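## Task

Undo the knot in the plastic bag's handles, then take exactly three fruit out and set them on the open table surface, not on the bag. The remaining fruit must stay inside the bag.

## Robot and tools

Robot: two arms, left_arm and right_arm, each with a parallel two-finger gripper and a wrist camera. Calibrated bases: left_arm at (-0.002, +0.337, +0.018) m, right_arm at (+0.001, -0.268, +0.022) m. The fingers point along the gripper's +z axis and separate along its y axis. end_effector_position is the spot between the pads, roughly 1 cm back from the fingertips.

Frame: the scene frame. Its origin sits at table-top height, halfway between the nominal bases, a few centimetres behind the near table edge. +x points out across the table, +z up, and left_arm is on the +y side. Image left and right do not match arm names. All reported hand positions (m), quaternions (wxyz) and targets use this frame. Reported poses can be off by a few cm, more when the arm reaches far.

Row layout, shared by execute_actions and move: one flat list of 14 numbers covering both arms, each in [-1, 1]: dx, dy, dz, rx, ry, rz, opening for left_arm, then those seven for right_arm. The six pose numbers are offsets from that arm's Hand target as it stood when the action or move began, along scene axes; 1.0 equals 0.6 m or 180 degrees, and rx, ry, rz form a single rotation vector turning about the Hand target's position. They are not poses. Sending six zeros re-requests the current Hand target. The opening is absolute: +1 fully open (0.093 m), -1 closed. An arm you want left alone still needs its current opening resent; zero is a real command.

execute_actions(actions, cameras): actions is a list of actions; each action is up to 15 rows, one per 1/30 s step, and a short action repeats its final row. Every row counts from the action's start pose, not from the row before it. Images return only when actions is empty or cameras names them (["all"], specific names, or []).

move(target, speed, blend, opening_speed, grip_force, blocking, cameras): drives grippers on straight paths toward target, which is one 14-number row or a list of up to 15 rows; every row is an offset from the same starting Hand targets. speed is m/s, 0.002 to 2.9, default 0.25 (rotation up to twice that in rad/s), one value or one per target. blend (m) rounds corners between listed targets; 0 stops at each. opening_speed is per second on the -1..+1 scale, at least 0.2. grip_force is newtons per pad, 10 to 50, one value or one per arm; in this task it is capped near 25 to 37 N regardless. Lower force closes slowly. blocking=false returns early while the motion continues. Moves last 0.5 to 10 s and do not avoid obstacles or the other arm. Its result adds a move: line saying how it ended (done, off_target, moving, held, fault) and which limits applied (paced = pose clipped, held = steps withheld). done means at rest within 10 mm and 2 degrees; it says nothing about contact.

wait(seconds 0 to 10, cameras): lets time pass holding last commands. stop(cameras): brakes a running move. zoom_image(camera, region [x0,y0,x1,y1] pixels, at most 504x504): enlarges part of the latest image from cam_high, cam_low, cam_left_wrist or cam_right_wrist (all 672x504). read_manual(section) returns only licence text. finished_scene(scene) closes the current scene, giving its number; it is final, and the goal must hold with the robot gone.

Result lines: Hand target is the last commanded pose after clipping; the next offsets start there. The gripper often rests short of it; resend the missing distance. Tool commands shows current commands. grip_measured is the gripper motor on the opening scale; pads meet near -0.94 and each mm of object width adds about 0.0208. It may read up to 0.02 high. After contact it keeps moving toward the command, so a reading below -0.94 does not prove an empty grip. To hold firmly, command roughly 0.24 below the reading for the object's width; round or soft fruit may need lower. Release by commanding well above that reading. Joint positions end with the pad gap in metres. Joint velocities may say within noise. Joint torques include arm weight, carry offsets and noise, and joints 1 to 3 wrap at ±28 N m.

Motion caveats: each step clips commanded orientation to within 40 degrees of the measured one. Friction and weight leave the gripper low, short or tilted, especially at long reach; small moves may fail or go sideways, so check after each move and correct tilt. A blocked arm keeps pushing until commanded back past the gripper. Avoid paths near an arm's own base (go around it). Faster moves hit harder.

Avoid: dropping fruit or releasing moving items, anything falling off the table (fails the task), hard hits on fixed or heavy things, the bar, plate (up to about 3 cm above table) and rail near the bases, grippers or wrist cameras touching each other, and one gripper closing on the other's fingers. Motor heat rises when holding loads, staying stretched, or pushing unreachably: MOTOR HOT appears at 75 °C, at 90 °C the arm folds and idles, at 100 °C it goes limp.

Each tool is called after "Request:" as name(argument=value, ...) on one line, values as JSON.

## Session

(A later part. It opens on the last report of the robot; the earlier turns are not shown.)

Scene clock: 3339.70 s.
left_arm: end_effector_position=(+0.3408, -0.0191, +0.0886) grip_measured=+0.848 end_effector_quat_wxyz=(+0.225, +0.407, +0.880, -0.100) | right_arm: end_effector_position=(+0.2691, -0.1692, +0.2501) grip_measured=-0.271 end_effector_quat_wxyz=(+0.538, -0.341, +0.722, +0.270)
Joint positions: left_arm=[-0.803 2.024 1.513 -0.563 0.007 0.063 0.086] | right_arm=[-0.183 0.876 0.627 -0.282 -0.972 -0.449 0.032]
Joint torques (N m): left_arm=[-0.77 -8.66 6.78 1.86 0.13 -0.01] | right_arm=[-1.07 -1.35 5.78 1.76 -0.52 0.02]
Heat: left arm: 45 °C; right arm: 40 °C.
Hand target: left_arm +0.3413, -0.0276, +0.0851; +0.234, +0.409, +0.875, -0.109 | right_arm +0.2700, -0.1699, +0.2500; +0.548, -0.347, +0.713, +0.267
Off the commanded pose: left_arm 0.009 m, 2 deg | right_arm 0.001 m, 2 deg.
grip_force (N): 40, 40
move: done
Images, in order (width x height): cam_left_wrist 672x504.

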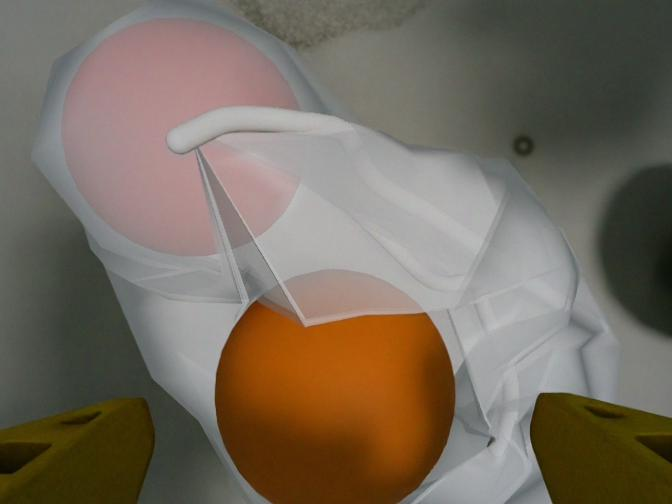

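Request:
move(target=[-0.001,0.001,-0.06,0,0,0,0.85,0,0,0,0,0,0,-0.274], speed=0.07, cameras=["cam_left_wrist","cam_right_wrist"])

Scene clock: 3344.63 s.
left_arm: end_effector_position=(+0.3407, -0.0198, +0.0539) grip_measured=+0.848 end_effector_quat_wxyz=(+0.227, +0.407, +0.879, -0.100) | right_arm: end_effector_position=(+0.2691, -0.1692, +0.2501) grip_measured=-0.271 end_effector_quat_wxyz=(+0.538, -0.341, +0.722, +0.270)
Joint positions: left_arm=[-0.803 2.067 1.431 -0.434 0.007 0.063 0.086] | right_arm=[-0.183 0.876 0.627 -0.282 -0.972 -0.449 0.032]
Joint torques (N m): left_arm=[-0.75 -8.57 6.45 1.91 0.14 0] | right_arm=[-1.07 -1.44 6.04 1.74 -0.47 0.07]
Heat: left arm: 45 °C; right arm: 40 °C.
Hand target: left_arm +0.3407, -0.0270, +0.0489; +0.234, +0.409, +0.875, -0.109 | right_arm +0.2700, -0.1699, +0.2500; +0.548, -0.347, +0.713, +0.267
Off the commanded pose: left_arm 0.009 m, 1 deg | right_arm 0.001 m, 2 deg.
grip_force (N): 40, 40
move: done
Images, in order (width x height): cam_left_wrist 672x504, cam_right_wrist 672x504.

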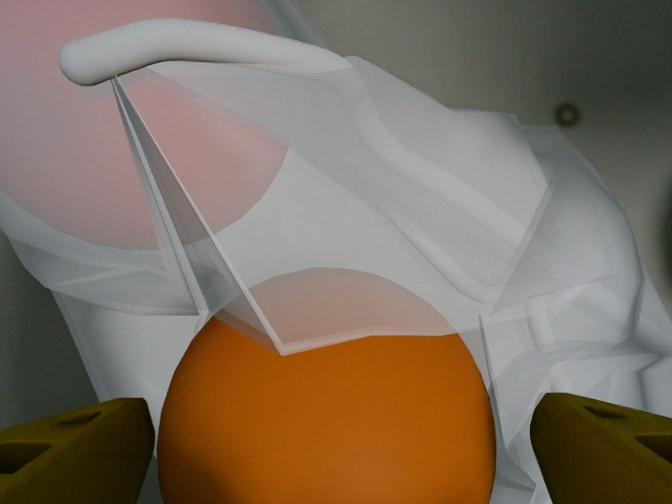

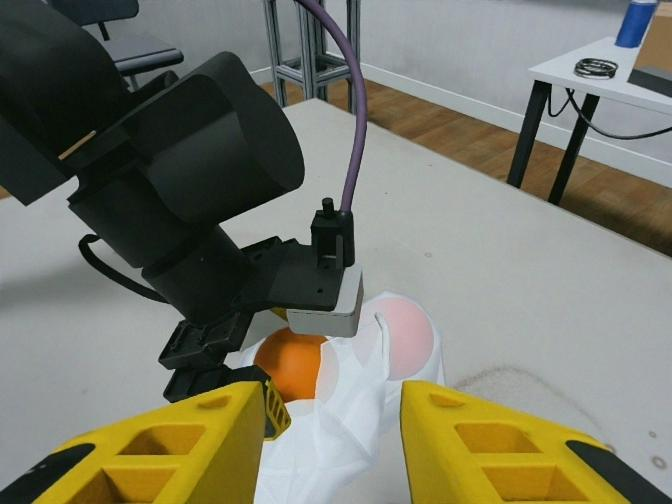

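Request:
zoom_image(camera="cam_left_wrist", region=[400, 250, 600, 504])

Request:
zoom_image(camera="cam_right_wrist", region=[210, 270, 470, 504])

Scaled by 1.984 from the camera's 672x504 image, which has a finer 960x720 frame.

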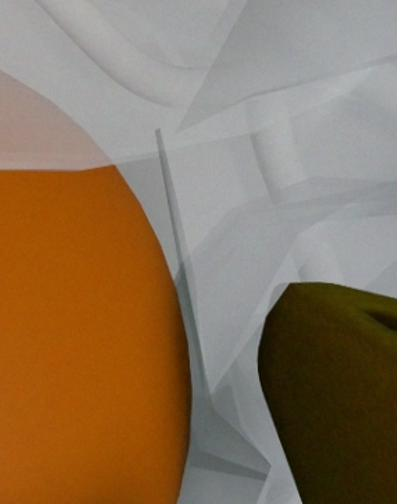

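Scaled by 1.938 from the camera's 672x504 image, which has a finer 960x720 frame.

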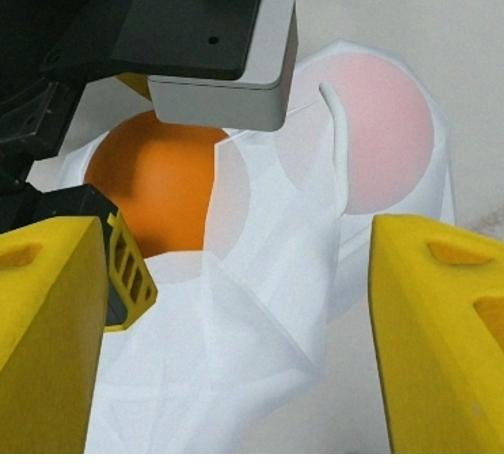

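Request:
move(target=[0,0,0,0,0,0,0.28,0,0,0,0,0,0,-0.274], speed=0.05, opening_speed=0.4, grip_force=[20, 30], cameras=["cam_left_wrist"])

Scene clock: 3355.33 s.
left_arm: end_effector_position=(+0.3440, -0.0236, +0.0567) grip_measured=+0.381 end_effector_quat_wxyz=(+0.237, +0.405, +0.877, -0.105) | right_arm: end_effector_position=(+0.2691, -0.1692, +0.2501) grip_measured=-0.271 end_effector_quat_wxyz=(+0.538, -0.341, +0.722, +0.270)
Joint positions: left_arm=[-0.803 2.067 1.431 -0.411 0.008 0.063 0.063] | right_arm=[-0.183 0.876 0.627 -0.282 -0.972 -0.449 0.032]
Joint torques (N m): left_arm=[-0.75 -8.61 6.5 1.71 0.13 0.01] | right_arm=[-1.13 -1.32 6.16 1.74 -0.52 0.04]
Heat: left arm: 46 °C; right arm: 40 °C.
Hand target: left_arm +0.3407, -0.0270, +0.0489; +0.234, +0.409, +0.875, -0.109 | right_arm +0.2700, -0.1699, +0.2500; +0.548, -0.347, +0.713, +0.267
Off the commanded pose: left_arm 0.009 m, 1 deg | right_arm 0.001 m, 2 deg.
grip_force (N): 20, 30
move: done
Images, in order (width x height): cam_left_wrist 672x504.

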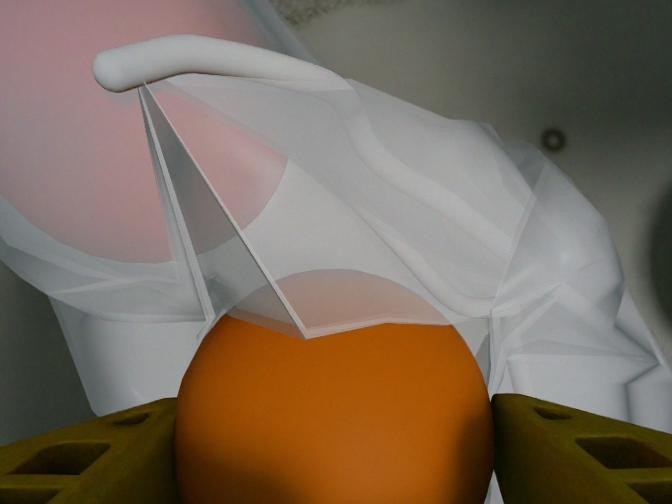

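Request:
move(target=[-0.01,0.05,0.15,0,0,0,0.28,0,0,0,0,0,0,-0.274], speed=0.08, cameras=["cam_left_wrist","cam_right_wrist"])

Scene clock: 3361.97 s.
left_arm: end_effector_position=(+0.3355, +0.0033, +0.1192) grip_measured=+0.334 end_effector_quat_wxyz=(+0.228, +0.403, +0.881, -0.100) | right_arm: end_effector_position=(+0.2691, -0.1692, +0.2501) grip_measured=-0.271 end_effector_quat_wxyz=(+0.538, -0.341, +0.722, +0.270)
Joint positions: left_arm=[-0.776 1.92 1.489 -0.638 0.017 0.08 0.061] | right_arm=[-0.183 0.876 0.627 -0.282 -0.972 -0.449 0.032]
Joint torques (N m): left_arm=[0.12 -11.08 10.28 1.05 0.25 0.19] | right_arm=[-1.16 -1.44 6.05 1.77 -0.47 0.03]
Heat: left arm: 46 °C; right arm: 40 °C.
Hand target: left_arm +0.3346, +0.0030, +0.1389; +0.234, +0.408, +0.875, -0.109 | right_arm +0.2700, -0.1699, +0.2500; +0.548, -0.347, +0.713, +0.267
Off the commanded pose: left_arm 0.020 m, 2 deg | right_arm 0.001 m, 2 deg.
grip_force (N): 20, 30
move: off_target (left_arm)
Images, in order (width x height): cam_left_wrist 672x504, cam_right_wrist 672x504.

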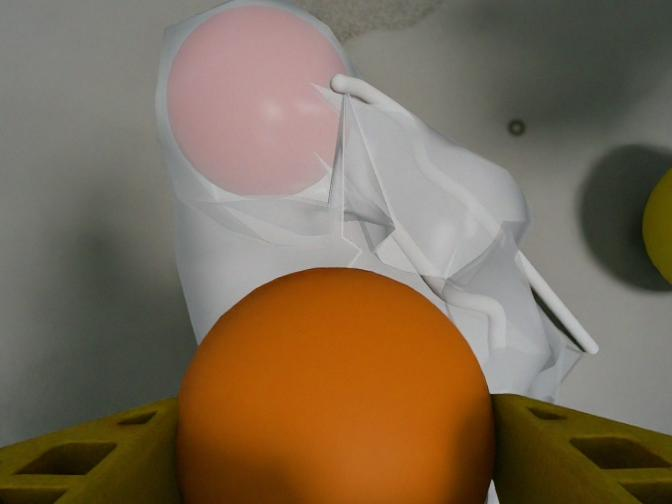

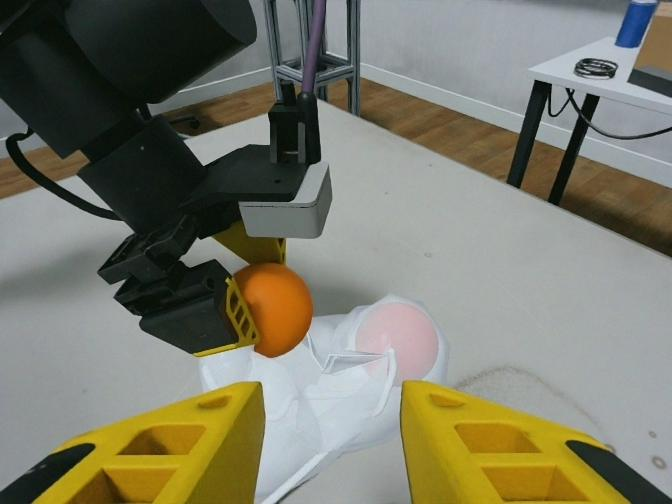

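Request:
move(target=[[-0.0167,0.12,0.09,0,0,0,0.28,0,0,0,0,0,0,-0.274],[-0.033,0.362,0.03,0,0,0,0.28,0,0,0,0,0,0,-0.274]], speed=0.12, blend=[0.03,0], cameras=["cam_left_wrist","cam_right_wrist","cam_high"])

Scene clock: 3370.90 s.
left_arm: end_effector_position=(+0.3246, +0.2206, +0.1547) grip_measured=+0.333 end_effector_quat_wxyz=(+0.238, +0.402, +0.878, -0.099) | right_arm: end_effector_position=(+0.2691, -0.1692, +0.2501) grip_measured=-0.271 end_effector_quat_wxyz=(+0.538, -0.341, +0.722, +0.270)
Joint positions: left_arm=[-0.215 1.452 1.117 -0.786 0.275 0.583 0.061] | right_arm=[-0.183 0.876 0.627 -0.282 -0.972 -0.449 0.032]
Joint torques (N m): left_arm=[0.03 -6.98 6.8 1.03 0.57 0.16] | right_arm=[-1.01 -1.44 6.02 1.75 -0.53 0.03]
Heat: left arm: 46 °C; right arm: 40 °C.
Hand target: left_arm +0.3150, +0.2202, +0.1571; +0.235, +0.409, +0.875, -0.109 | right_arm +0.2700, -0.1699, +0.2500; +0.547, -0.347, +0.713, +0.267
Off the commanded pose: left_arm 0.010 m, 2 deg | right_arm 0.001 m, 2 deg.
grip_force (N): 20, 30
move: done
Images, in order (width x height): cam_high 672x504, cam_left_wrist 672x504, cam_right_wrist 672x504.

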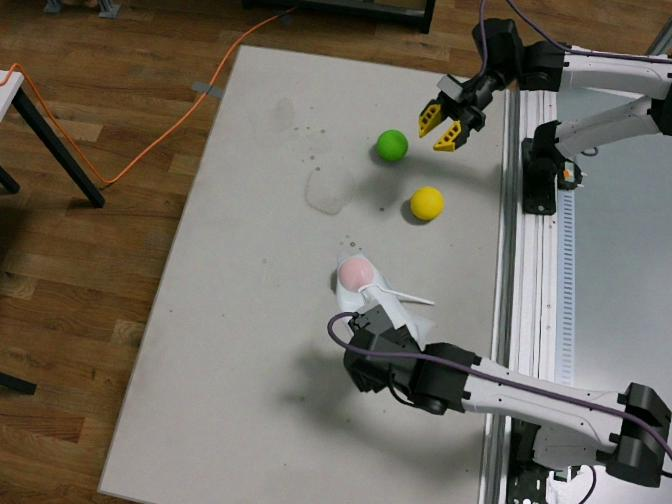

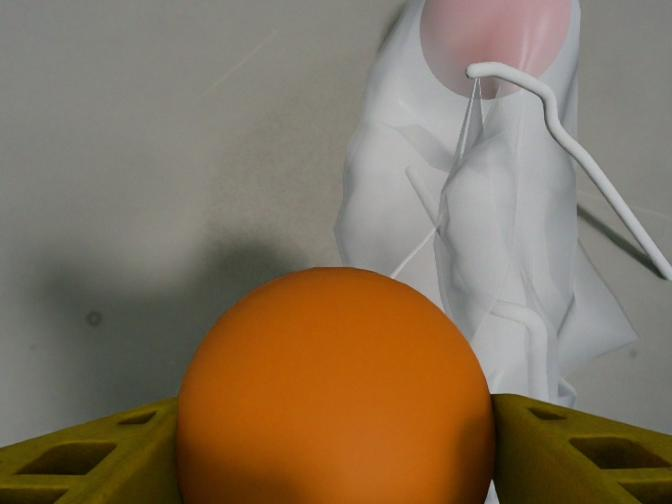

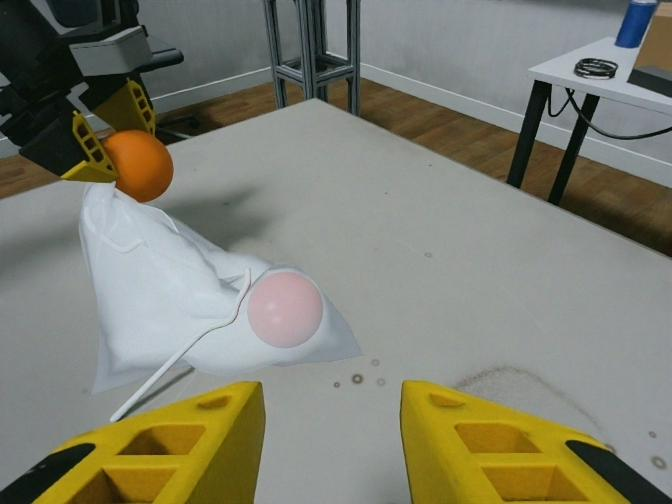

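Request:
move(target=[0,0.041,-0.137,0,0,0,0.28,0,0,0,0,0,0,-0.274], speed=0.08, cameras=["cam_left_wrist","cam_right_wrist"])

Scene clock: 3380.43 s.
left_arm: end_effector_position=(+0.3096, +0.2476, +0.0755) grip_measured=+0.332 end_effector_quat_wxyz=(+0.218, +0.403, +0.883, -0.103) | right_arm: end_effector_position=(+0.2691, -0.1692, +0.2501) grip_measured=-0.271 end_effector_quat_wxyz=(+0.538, -0.341, +0.722, +0.270)
Joint positions: left_arm=[-0.12 1.496 0.852 -0.546 0.313 0.677 0.061] | right_arm=[-0.183 0.876 0.627 -0.282 -0.972 -0.449 0.032]
Joint torques (N m): left_arm=[0.18 -4.53 6.23 1.65 0.57 0.2] | right_arm=[-1.14 -1.48 6.02 1.74 -0.48 0.05]
Motor temperatures (°C): left_arm=[22 44 45 39 22 24 22] | right_arm=[24 36 40 40 25 26 24]
Heat: left arm: 45 °C; right arm: 40 °C.
Hand target: left_arm +0.3149, +0.2447, +0.0748; +0.234, +0.409, +0.875, -0.109 | right_arm +0.2700, -0.1699, +0.2500; +0.547, -0.347, +0.713, +0.267
Off the commanded pose: left_arm 0.006 m, 2 deg | right_arm 0.001 m, 2 deg.
grip_force (N): 20, 30
move: done
Images, in order (width x height): cam_left_wrist 672x504, cam_right_wrist 672x504.

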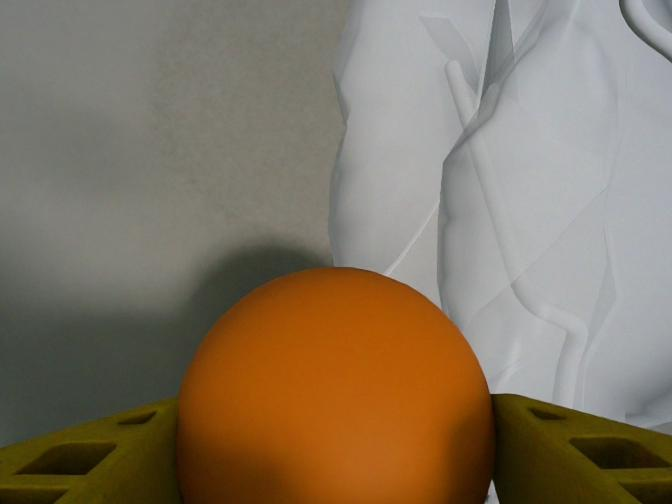

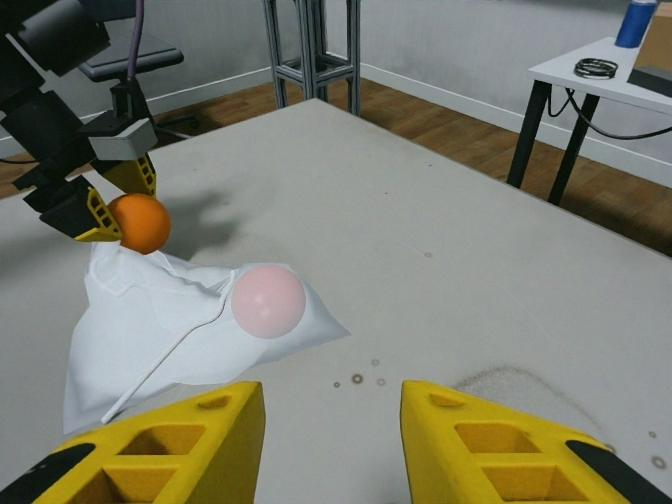

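Request:
move(target=[0,0.015,-0.045,0,0,0,0.28,0,0,0,0,0,0,-0.274], speed=0.03, cameras=["cam_left_wrist","cam_right_wrist"])

Scene clock: 3383.67 s.
left_arm: end_effector_position=(+0.3122, +0.2541, +0.0530) grip_measured=+0.332 end_effector_quat_wxyz=(+0.226, +0.403, +0.880, -0.108) | right_arm: end_effector_position=(+0.2691, -0.1692, +0.2501) grip_measured=-0.271 end_effector_quat_wxyz=(+0.538, -0.341, +0.722, +0.270)
Joint positions: left_arm=[-0.084 1.544 0.791 -0.436 0.34 0.71 0.061] | right_arm=[-0.183 0.876 0.627 -0.282 -0.972 -0.449 0.032]
Joint torques (N m): left_arm=[0.24 -4.15 5.5 1.62 0.48 0.18] | right_arm=[-1.13 -1.52 6.04 1.76 -0.51 0.02]
Heat: left arm: 44 °C; right arm: 40 °C.
Hand target: left_arm +0.3148, +0.2538, +0.0477; +0.234, +0.408, +0.875, -0.109 | right_arm +0.2700, -0.1699, +0.2500; +0.547, -0.347, +0.713, +0.267
Off the commanded pose: left_arm 0.006 m, 1 deg | right_arm 0.001 m, 2 deg.
grip_force (N): 20, 30
move: done
Images, in order (width x height): cam_left_wrist 672x504, cam_right_wrist 672x504.

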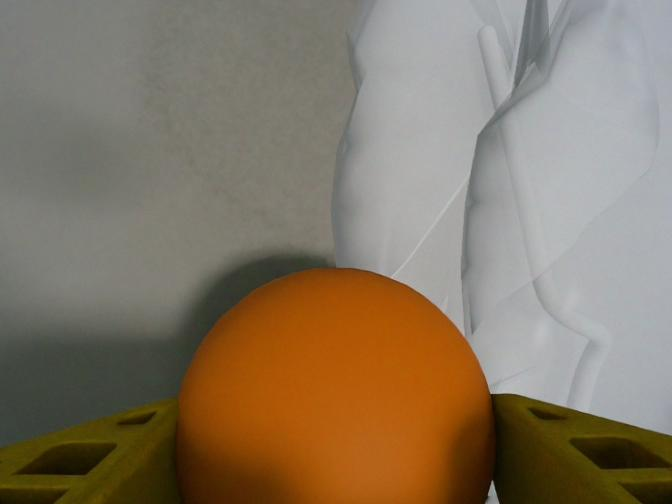

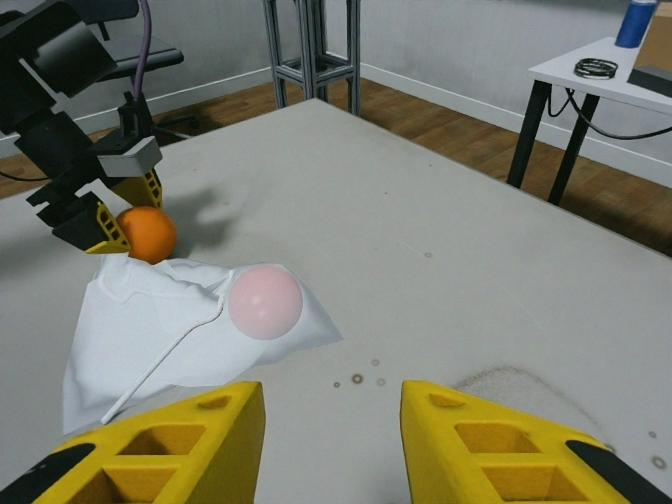

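Request:
move(target=[0,0.004,-0.01,0,0,0,0.28,0,0,0,0,0,0,-0.274], speed=0.02, cameras=[])

Scene clock: 3404.03 s.
left_arm: end_effector_position=(+0.3133, +0.2538, +0.0521) grip_measured=+0.332 end_effector_quat_wxyz=(+0.233, +0.404, +0.877, -0.115) | right_arm: end_effector_position=(+0.2691, -0.1692, +0.2501) grip_measured=-0.271 end_effector_quat_wxyz=(+0.538, -0.341, +0.722, +0.270)
Joint positions: left_arm=[-0.075 1.548 0.784 -0.418 0.362 0.718 0.061] | right_arm=[-0.183 0.876 0.627 -0.282 -0.972 -0.449 0.032]
Joint torques (N m): left_arm=[0.23 -3.41 4.89 1.68 0.25 0.2] | right_arm=[-1.16 -1.61 6.17 1.76 -0.48 0.04]
Motor temperatures (°C): left_arm=[22 39 42 39 22 24 22] | right_arm=[24 36 40 40 25 26 24]
Heat: left arm: 42 °C; right arm: 40 °C.
Hand target: left_arm +0.3148, +0.2561, +0.0418; +0.234, +0.409, +0.875, -0.109 | right_arm +0.2700, -0.1699, +0.2500; +0.547, -0.347, +0.713, +0.267
Off the commanded pose: left_arm 0.011 m, 1 deg | right_arm 0.001 m, 2 deg.
grip_force (N): 20, 30
move: off_target (left_arm)
No camera images: "cameras" was empty.

Request:
move(target=[0,0,0.008,0,0,0,0.28,0,0,0,0,0,0,-0.274], speed=0.02, cameras=[])

Request:
move(target=[0,0,0,0,0,0,0.85,0,0,0,0,0,0,-0.274], speed=0.02, opening_speed=0.35, cameras=["cam_left_wrist","cam_right_wrist"])

Scene clock: 3409.30 s.
left_arm: end_effector_position=(+0.3133, +0.2537, +0.0520) grip_measured=+0.332 end_effector_quat_wxyz=(+0.233, +0.404, +0.877, -0.115) | right_arm: end_effector_position=(+0.2691, -0.1692, +0.2501) grip_measured=-0.271 end_effector_quat_wxyz=(+0.538, -0.341, +0.722, +0.270)
Joint positions: left_arm=[-0.075 1.549 0.784 -0.418 0.362 0.718 0.061] | right_arm=[-0.183 0.876 0.627 -0.282 -0.972 -0.449 0.032]
Joint torques (N m): left_arm=[0.12 -4.23 5.87 1.47 0.25 0.2] | right_arm=[-1.09 -1.51 6.12 1.74 -0.49 0.05]
Heat: left arm: 42 °C; right arm: 40 °C.
Hand target: left_arm +0.3148, +0.2561, +0.0465; +0.234, +0.409, +0.875, -0.110 | right_arm +0.2700, -0.1699, +0.2500; +0.547, -0.347, +0.713, +0.267
Off the commanded pose: left_arm 0.006 m, 1 deg | right_arm 0.001 m, 2 deg.
grip_force (N): 20, 30
move: done
No camera images: "cameras" was empty.

Scene clock: 3411.13 s.
left_arm: end_effector_position=(+0.3134, +0.2537, +0.0521) grip_measured=+0.848 end_effector_quat_wxyz=(+0.233, +0.405, +0.877, -0.115) | right_arm: end_effector_position=(+0.2691, -0.1692, +0.2501) grip_measured=-0.271 end_effector_quat_wxyz=(+0.538, -0.341, +0.722, +0.270)
Joint positions: left_arm=[-0.075 1.549 0.784 -0.417 0.362 0.721 0.086] | right_arm=[-0.183 0.876 0.627 -0.282 -0.972 -0.449 0.032]
Joint torques (N m): left_arm=[0.14 -4.26 5.82 1.46 0.26 0.18] | right_arm=[-1.11 -1.46 6.12 1.74 -0.51 0.05]
Heat: left arm: 42 °C; right arm: 40 °C.
Hand target: left_arm +0.3147, +0.2561, +0.0465; +0.234, +0.409, +0.875, -0.110 | right_arm +0.2700, -0.1699, +0.2500; +0.547, -0.347, +0.713, +0.267
Off the commanded pose: left_arm 0.006 m, 1 deg | right_arm 0.001 m, 2 deg.
grip_force (N): 20, 30
move: done
Images, in order (width x height): cam_left_wrist 672x504, cam_right_wrist 672x504.

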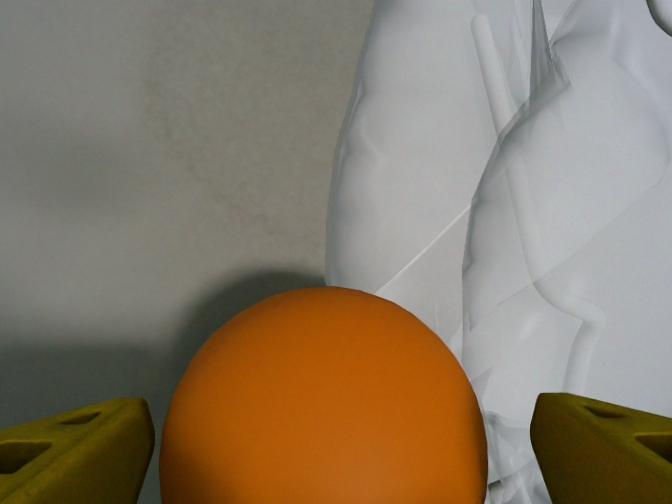

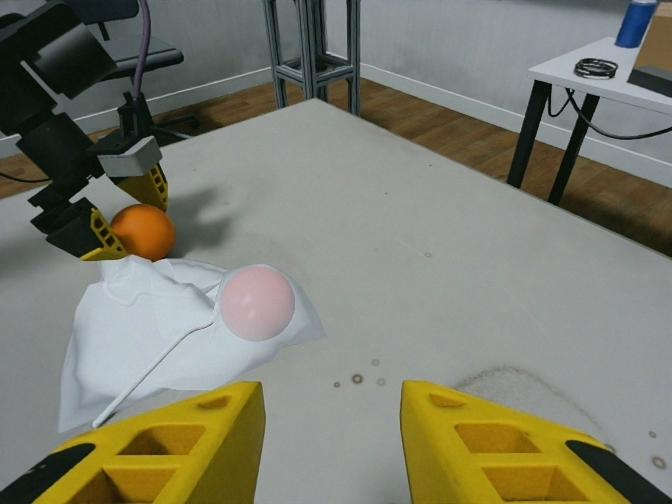

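Request:
move(target=[-0.045,0.055,0.19,0,0,0,0.85,0,0,0,0,0,0,-0.274], speed=0.12, cameras=["all"])

Scene clock: 3415.47 s.
left_arm: end_effector_position=(+0.2908, +0.2908, +0.1505) grip_measured=+0.848 end_effector_quat_wxyz=(+0.230, +0.404, +0.879, -0.101) | right_arm: end_effector_position=(+0.2691, -0.1692, +0.2501) grip_measured=-0.271 end_effector_quat_wxyz=(+0.538, -0.341, +0.722, +0.270)
Joint positions: left_arm=[0.051 1.334 1.022 -0.912 0.379 0.848 0.086] | right_arm=[-0.183 0.876 0.627 -0.282 -0.972 -0.449 0.032]
Joint torques (N m): left_arm=[0.31 -5.01 9.73 0.71 0.63 0.17] | right_arm=[-1.13 -1.47 6.2 1.73 -0.5 0.03]
Heat: left arm: 43 °C; right arm: 40 °C.
Hand target: left_arm +0.2878, +0.2891, +0.1606; +0.234, +0.408, +0.875, -0.109 | right_arm +0.2700, -0.1699, +0.2500; +0.547, -0.347, +0.713, +0.267
Off the commanded pose: left_arm 0.011 m, 1 deg | right_arm 0.001 m, 2 deg.
grip_force (N): 20, 30
move: off_target (left_arm)

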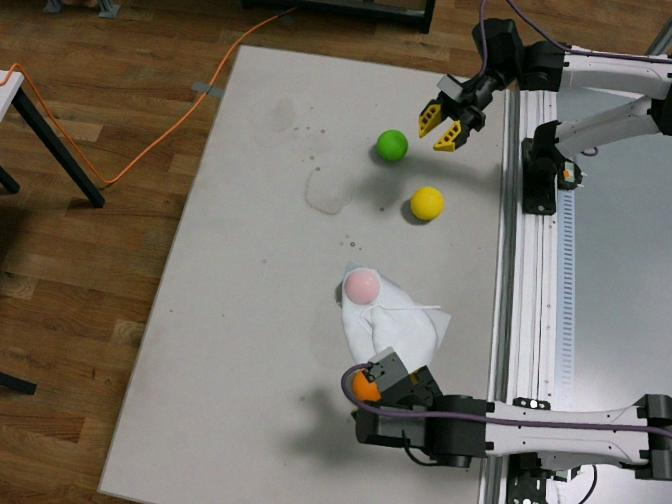

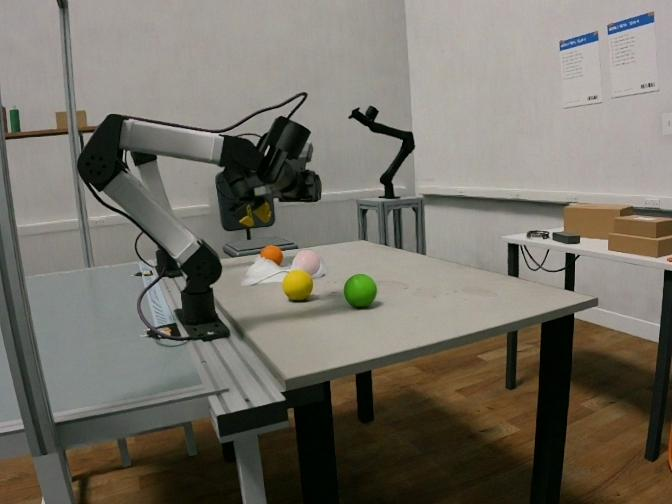

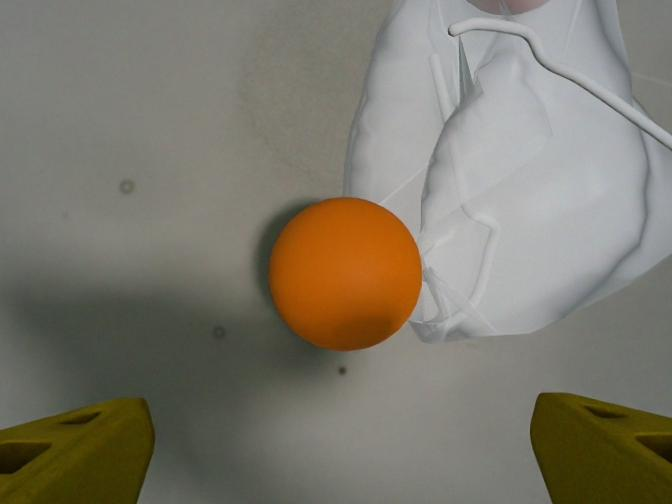

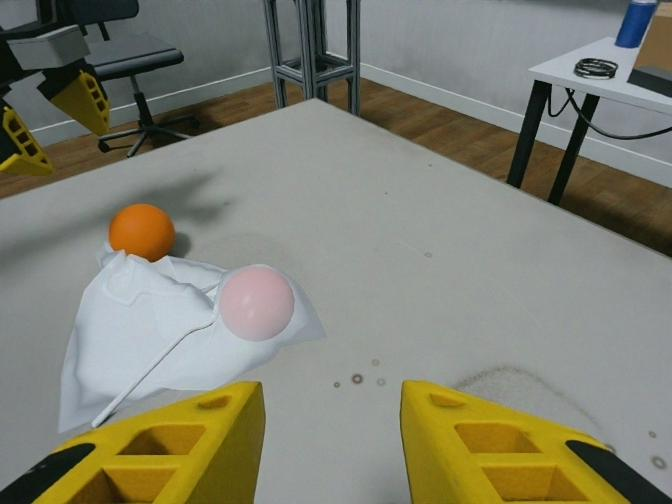

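Request:
move(target=[0.04,-0.052,-0.018,-0.1102,0.1602,0.5869,0.85,0,0,0,0,0,0,-0.274], speed=0.4, cameras=["cam_left_wrist","cam_right_wrist"])

Scene clock: 3455.27 s.
left_arm: end_effector_position=(+0.3132, +0.2571, +0.1463) grip_measured=+0.848 end_effector_quat_wxyz=(+0.093, -0.509, +0.849, -0.107) | right_arm: end_effector_position=(+0.2691, -0.1692, +0.2501) grip_measured=-0.271 end_effector_quat_wxyz=(+0.538, -0.341, +0.722, +0.270)
Joint positions: left_arm=[-0.251 1.503 1.208 -0.984 0.004 -1.332 0.086] | right_arm=[-0.183 0.876 0.627 -0.282 -0.972 -0.449 0.032]
Joint torques (N m): left_arm=[-0.84 -4.49 9.83 0.61 -0.28 -0.11] | right_arm=[-1.37 -1.52 6.17 1.73 -0.53 0.05]
Heat: left arm: 46 °C; right arm: 40 °C.
Hand target: left_arm +0.3118, +0.2579, +0.1498; +0.091, -0.513, +0.848, -0.094 | right_arm +0.2700, -0.1699, +0.2500; +0.547, -0.347, +0.713, +0.267
Off the commanded pose: left_arm 0.004 m, 2 deg | right_arm 0.001 m, 2 deg.
grip_force (N): 20, 30
move: done
Images, in order (width x height): cam_left_wrist 672x504, cam_right_wrist 672x504.

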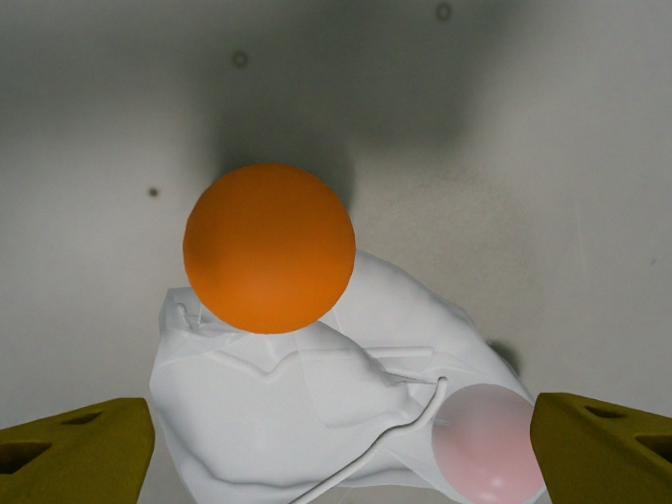

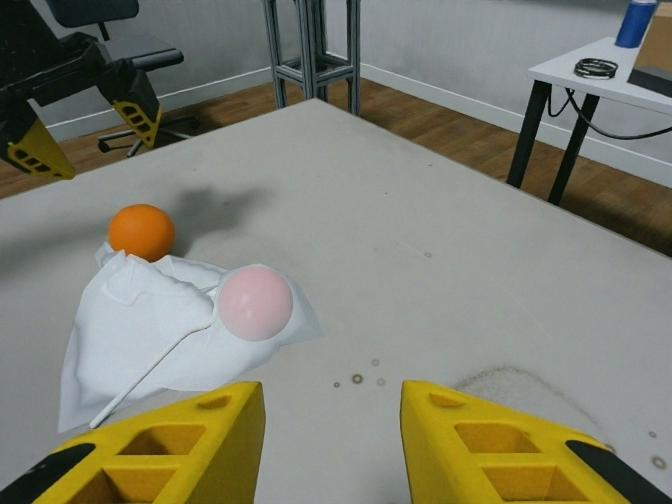

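Request:
execute_actions(actions=[], cameras=["all"])

Scene clock: 3468.67 s.
left_arm: end_effector_position=(+0.3132, +0.2571, +0.1463) grip_measured=+0.848 end_effector_quat_wxyz=(+0.093, -0.509, +0.849, -0.107) | right_arm: end_effector_position=(+0.2691, -0.1692, +0.2501) grip_measured=-0.271 end_effector_quat_wxyz=(+0.538, -0.341, +0.722, +0.270)
Joint positions: left_arm=[-0.251 1.503 1.208 -0.984 0.004 -1.332 0.086] | right_arm=[-0.183 0.876 0.627 -0.282 -0.972 -0.449 0.032]
Joint velocities: within noise
Joint torques (N m): left_arm=[-0.77 -4.52 9.95 0.62 -0.28 -0.1] | right_arm=[-1.09 -1.35 6.2 1.75 -0.52 0.05]
Motor temperatures (°C): left_arm=[22 35 48 36 22 24 22] | right_arm=[24 35 39 40 25 26 24]
Heat: left arm: 48 °C; right arm: 40 °C.
Hand target: left_arm +0.3118, +0.2579, +0.1498; +0.091, -0.513, +0.848, -0.094 | right_arm +0.2700, -0.1699, +0.2500; +0.547, -0.347, +0.713, +0.267
Tool commands: left_gripper/opening=+0.85 right_gripper/opening=-0.274
Off the commanded pose: left_arm 0.004 m, 2 deg | right_arm 0.001 m, 2 deg.
grip_force (N): 20, 30

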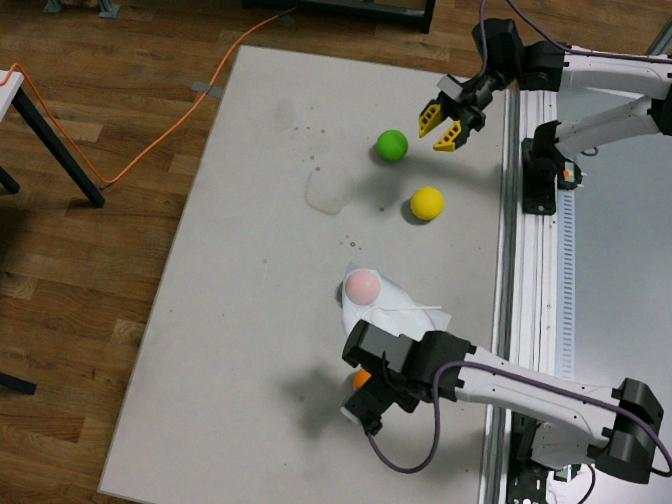

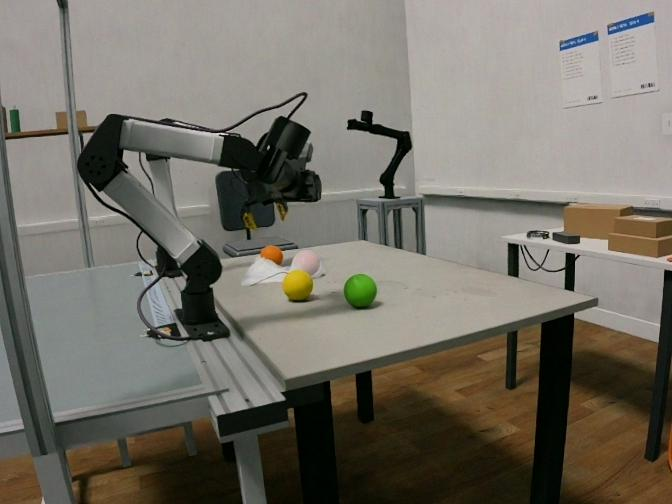

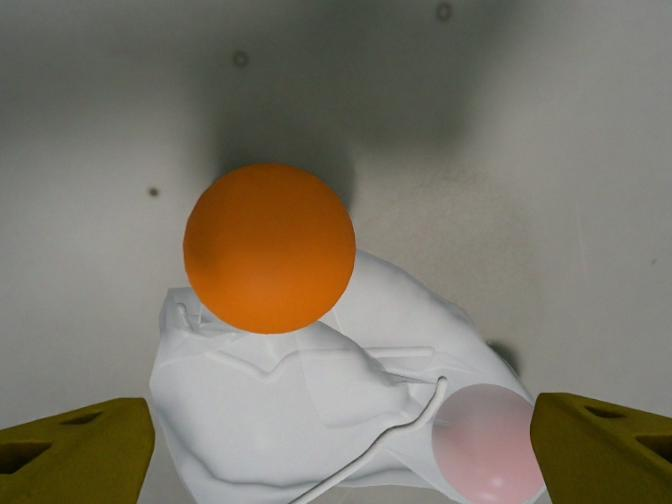

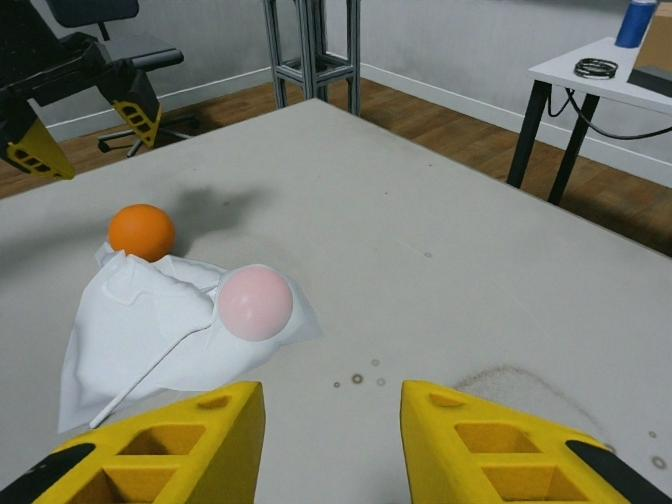

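Request:
move(target=[0.0103, 0.0102, -0.058, 0.0219, 0.0807, -0.0047, 0.88, 0, 0, 0, 0, 0, 0, -0.274], speed=0.12, cameras=["cam_left_wrist"])

Scene clock: 3494.63 s.
left_arm: end_effector_position=(+0.3170, +0.2595, +0.1117) grip_measured=+0.878 end_effector_quat_wxyz=(-0.001, -0.515, +0.857, -0.012) | right_arm: end_effector_position=(+0.2691, -0.1692, +0.2501) grip_measured=-0.271 end_effector_quat_wxyz=(+0.538, -0.341, +0.722, +0.270)
Joint positions: left_arm=[-0.239 1.766 1.393 -1.172 0.004 -1.324 0.087] | right_arm=[-0.183 0.876 0.627 -0.282 -0.972 -0.449 0.032]
Joint torques (N m): left_arm=[0.18 -6.16 9.18 0.09 -0.27 0.17] | right_arm=[-1.13 -1.58 6.06 1.72 -0.52 0.02]
Heat: left arm: 49 °C; right arm: 40 °C.
Hand target: left_arm +0.3180, +0.2640, +0.1150; +0.000, -0.511, +0.859, +0.000 | right_arm +0.2700, -0.1699, +0.2500; +0.547, -0.347, +0.713, +0.267
Off the commanded pose: left_arm 0.006 m, 1 deg | right_arm 0.001 m, 2 deg.
grip_force (N): 20, 30
move: done
Images, in order (width x height): cam_left_wrist 672x504.

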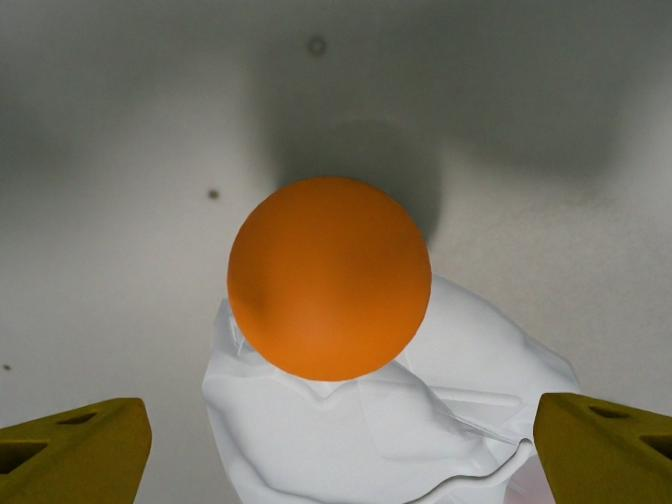

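Request:
move(target=[0.0033, 0.005, -0.1083, 0, 0, 0.0333, 0.88, 0, 0, 0, 0, 0, 0, -0.274], speed=0.08, cameras=["cam_left_wrist"])

Scene clock: 3507.13 s.
left_arm: end_effector_position=(+0.3169, +0.2632, +0.0558) grip_measured=+0.878 end_effector_quat_wxyz=(-0.008, -0.548, +0.837, -0.004) | right_arm: end_effector_position=(+0.2691, -0.1692, +0.2501) grip_measured=-0.271 end_effector_quat_wxyz=(+0.538, -0.341, +0.722, +0.270)
Joint positions: left_arm=[-0.226 1.833 1.248 -0.981 0.004 -1.388 0.087] | right_arm=[-0.183 0.876 0.627 -0.282 -0.972 -0.449 0.032]
Joint torques (N m): left_arm=[0.18 -6.52 5.59 0.67 -0.28 -0.11] | right_arm=[-1.2 -1.51 6.08 1.75 -0.52 0.03]
Heat: left arm: 48 °C; right arm: 40 °C.
Hand target: left_arm +0.3199, +0.2671, +0.0501; +0.000, -0.556, +0.831, +0.000 | right_arm +0.2700, -0.1699, +0.2500; +0.547, -0.347, +0.713, +0.267
Off the commanded pose: left_arm 0.008 m, 1 deg | right_arm 0.001 m, 2 deg.
grip_force (N): 20, 30
move: done
Images, in order (width x height): cam_left_wrist 672x504.

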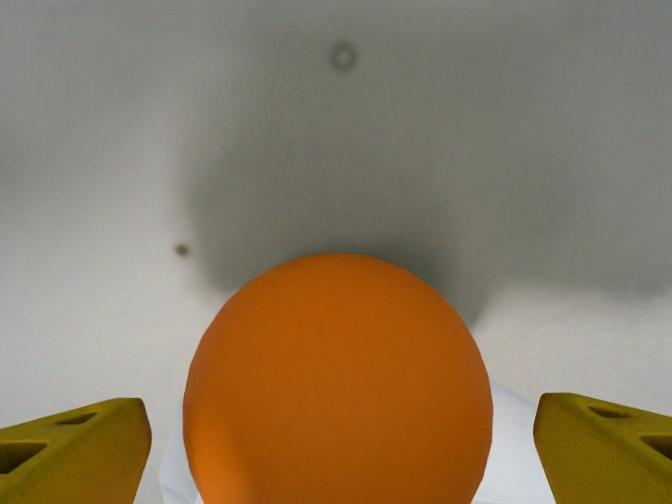

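Request:
move(target=[[0, 0, -0.0133, 0, 0, 0, 0.88, 0, 0, 0, 0, 0, 0, -0.274], [0, 0, -0.0133, 0, 0, 0, 0.28, 0, 0, 0, 0, 0, 0, -0.274]], speed=0.05, opening_speed=0.4, grip_force=[20, 30], cameras=["cam_left_wrist"])

Scene clock: 3517.17 s.
left_arm: end_effector_position=(+0.3177, +0.2631, +0.0488) grip_measured=+0.333 end_effector_quat_wxyz=(-0.007, -0.548, +0.837, -0.005) | right_arm: end_effector_position=(+0.2691, -0.1692, +0.2501) grip_measured=-0.271 end_effector_quat_wxyz=(+0.538, -0.341, +0.722, +0.270)
Joint positions: left_arm=[-0.226 1.842 1.23 -0.951 0.003 -1.388 0.061] | right_arm=[-0.183 0.876 0.627 -0.282 -0.972 -0.449 0.032]
Joint torques (N m): left_arm=[0.21 -6.35 5.41 0.62 -0.26 -0.12] | right_arm=[-1.1 -1.36 6.17 1.73 -0.51 0.04]
Heat: left arm: 47 °C; right arm: 40 °C.
Hand target: left_arm +0.3199, +0.2671, +0.0420; +0.000, -0.556, +0.831, +0.000 | right_arm +0.2700, -0.1699, +0.2500; +0.547, -0.347, +0.713, +0.267
Off the commanded pose: left_arm 0.008 m, 1 deg | right_arm 0.001 m, 2 deg.
grip_force (N): 20, 30
move: done
Images, in order (width x height): cam_left_wrist 672x504.

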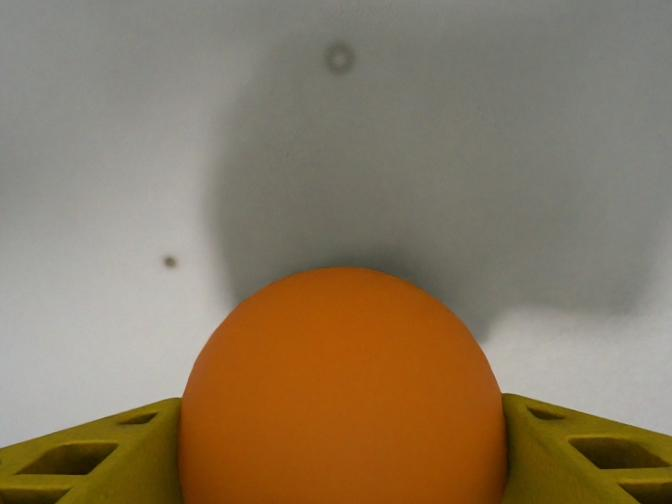

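Request:
move(target=[0, 0, 0.15, 0, 0, 0, 0.28, 0, 0, 0, 0, 0, 0, -0.274], speed=0.07, cameras=["cam_left_wrist", "cam_right_wrist", "cam_high"])

Scene clock: 3521.33 s.
left_arm: end_effector_position=(+0.3191, +0.2637, +0.1173) grip_measured=+0.300 end_effector_quat_wxyz=(-0.013, -0.549, +0.835, +0.002) | right_arm: end_effector_position=(+0.2691, -0.1692, +0.2501) grip_measured=-0.271 end_effector_quat_wxyz=(+0.538, -0.341, +0.722, +0.270)
Joint positions: left_arm=[-0.226 1.801 1.458 -1.24 0.003 -1.392 0.06] | right_arm=[-0.183 0.876 0.627 -0.282 -0.972 -0.449 0.032]
Joint torques (N m): left_arm=[-0.05 -9.11 9.01 0.04 -0.28 -0.12] | right_arm=[-1.21 -1.47 6.06 1.79 -0.5 -0.01]
Heat: left arm: 46 °C; right arm: 41 °C.
Hand target: left_arm +0.3199, +0.2671, +0.1320; +0.000, -0.556, +0.831, +0.000 | right_arm +0.2700, -0.1699, +0.2500; +0.547, -0.347, +0.713, +0.267
Off the commanded pose: left_arm 0.015 m, 2 deg | right_arm 0.001 m, 2 deg.
grip_force (N): 20, 30
move: off_target (left_arm)
Images, in order (width x height): cam_high 672x504, cam_left_wrist 672x504, cam_right_wrist 672x504.

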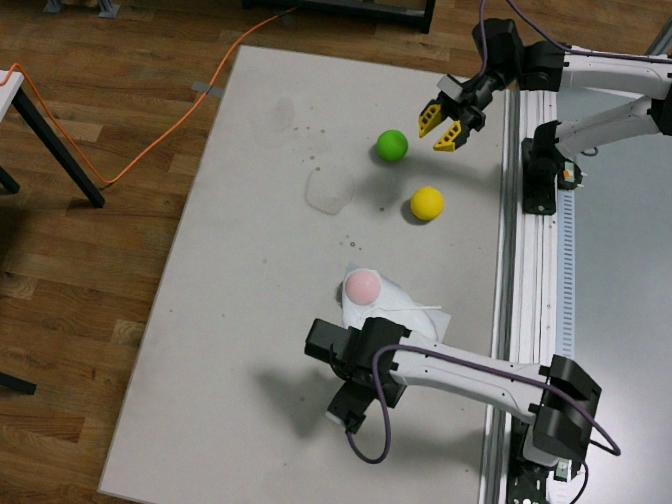

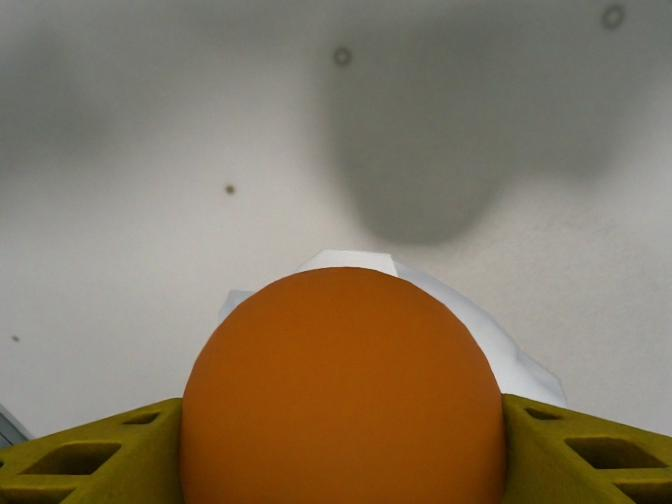

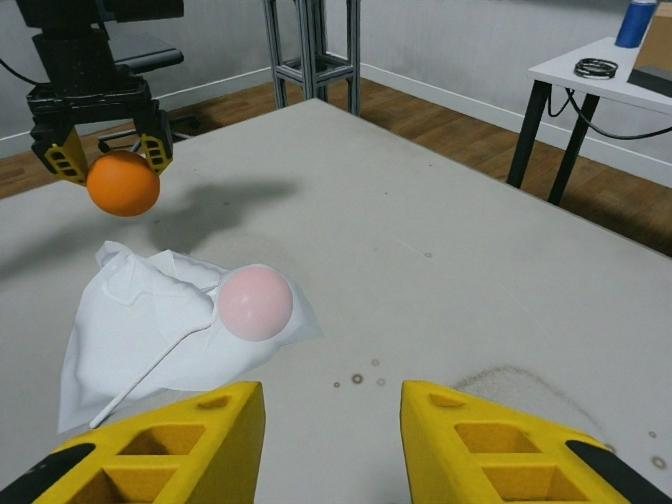

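Request:
move(target=[[0.12, 0.085, 0.0, 0, 0, 0, 0.28, 0, 0, 0, 0, 0, 0, -0.274], [0.12, 0.085, -0.12, 0, 0, 0, 0.28, 0, 0, 0, 0, 0, 0, -0.274]], speed=[0.1, 0.06], blend=[0.02, 0], cameras=["cam_left_wrist"])

Scene clock: 3527.87 s.
left_arm: end_effector_position=(+0.3891, +0.3136, +0.0666) grip_measured=+0.300 end_effector_quat_wxyz=(-0.007, -0.559, +0.829, -0.004) | right_arm: end_effector_position=(+0.2691, -0.1692, +0.2501) grip_measured=-0.271 end_effector_quat_wxyz=(+0.538, -0.341, +0.722, +0.270)
Joint positions: left_arm=[-0.059 2.054 1.606 -1.117 0.002 -1.247 0.06] | right_arm=[-0.183 0.876 0.627 -0.282 -0.972 -0.449 0.032]
Joint torques (N m): left_arm=[0.23 -8.24 5.83 0.66 -0.24 0.17] | right_arm=[-1.07 -1.42 6.05 1.78 -0.5 0.07]
Heat: left arm: 46 °C; right arm: 41 °C.
Hand target: left_arm +0.3919, +0.3181, +0.0600; +0.000, -0.556, +0.831, +0.000 | right_arm +0.2700, -0.1699, +0.2500; +0.547, -0.347, +0.713, +0.267
Off the commanded pose: left_arm 0.008 m, 1 deg | right_arm 0.001 m, 2 deg.
grip_force (N): 20, 30
move: done
Images, in order (width x height): cam_left_wrist 672x504.

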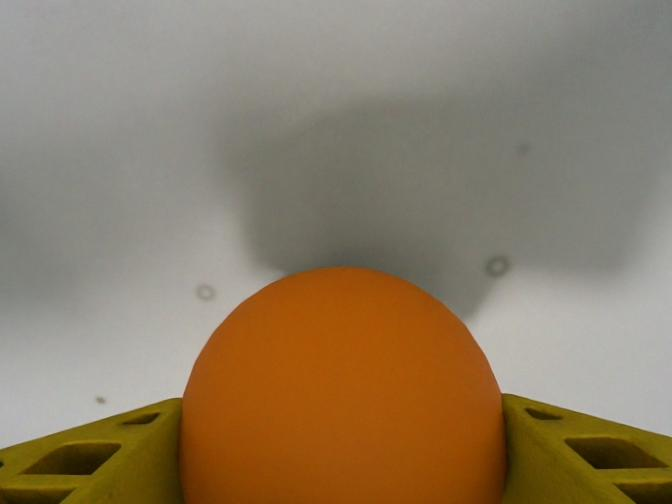

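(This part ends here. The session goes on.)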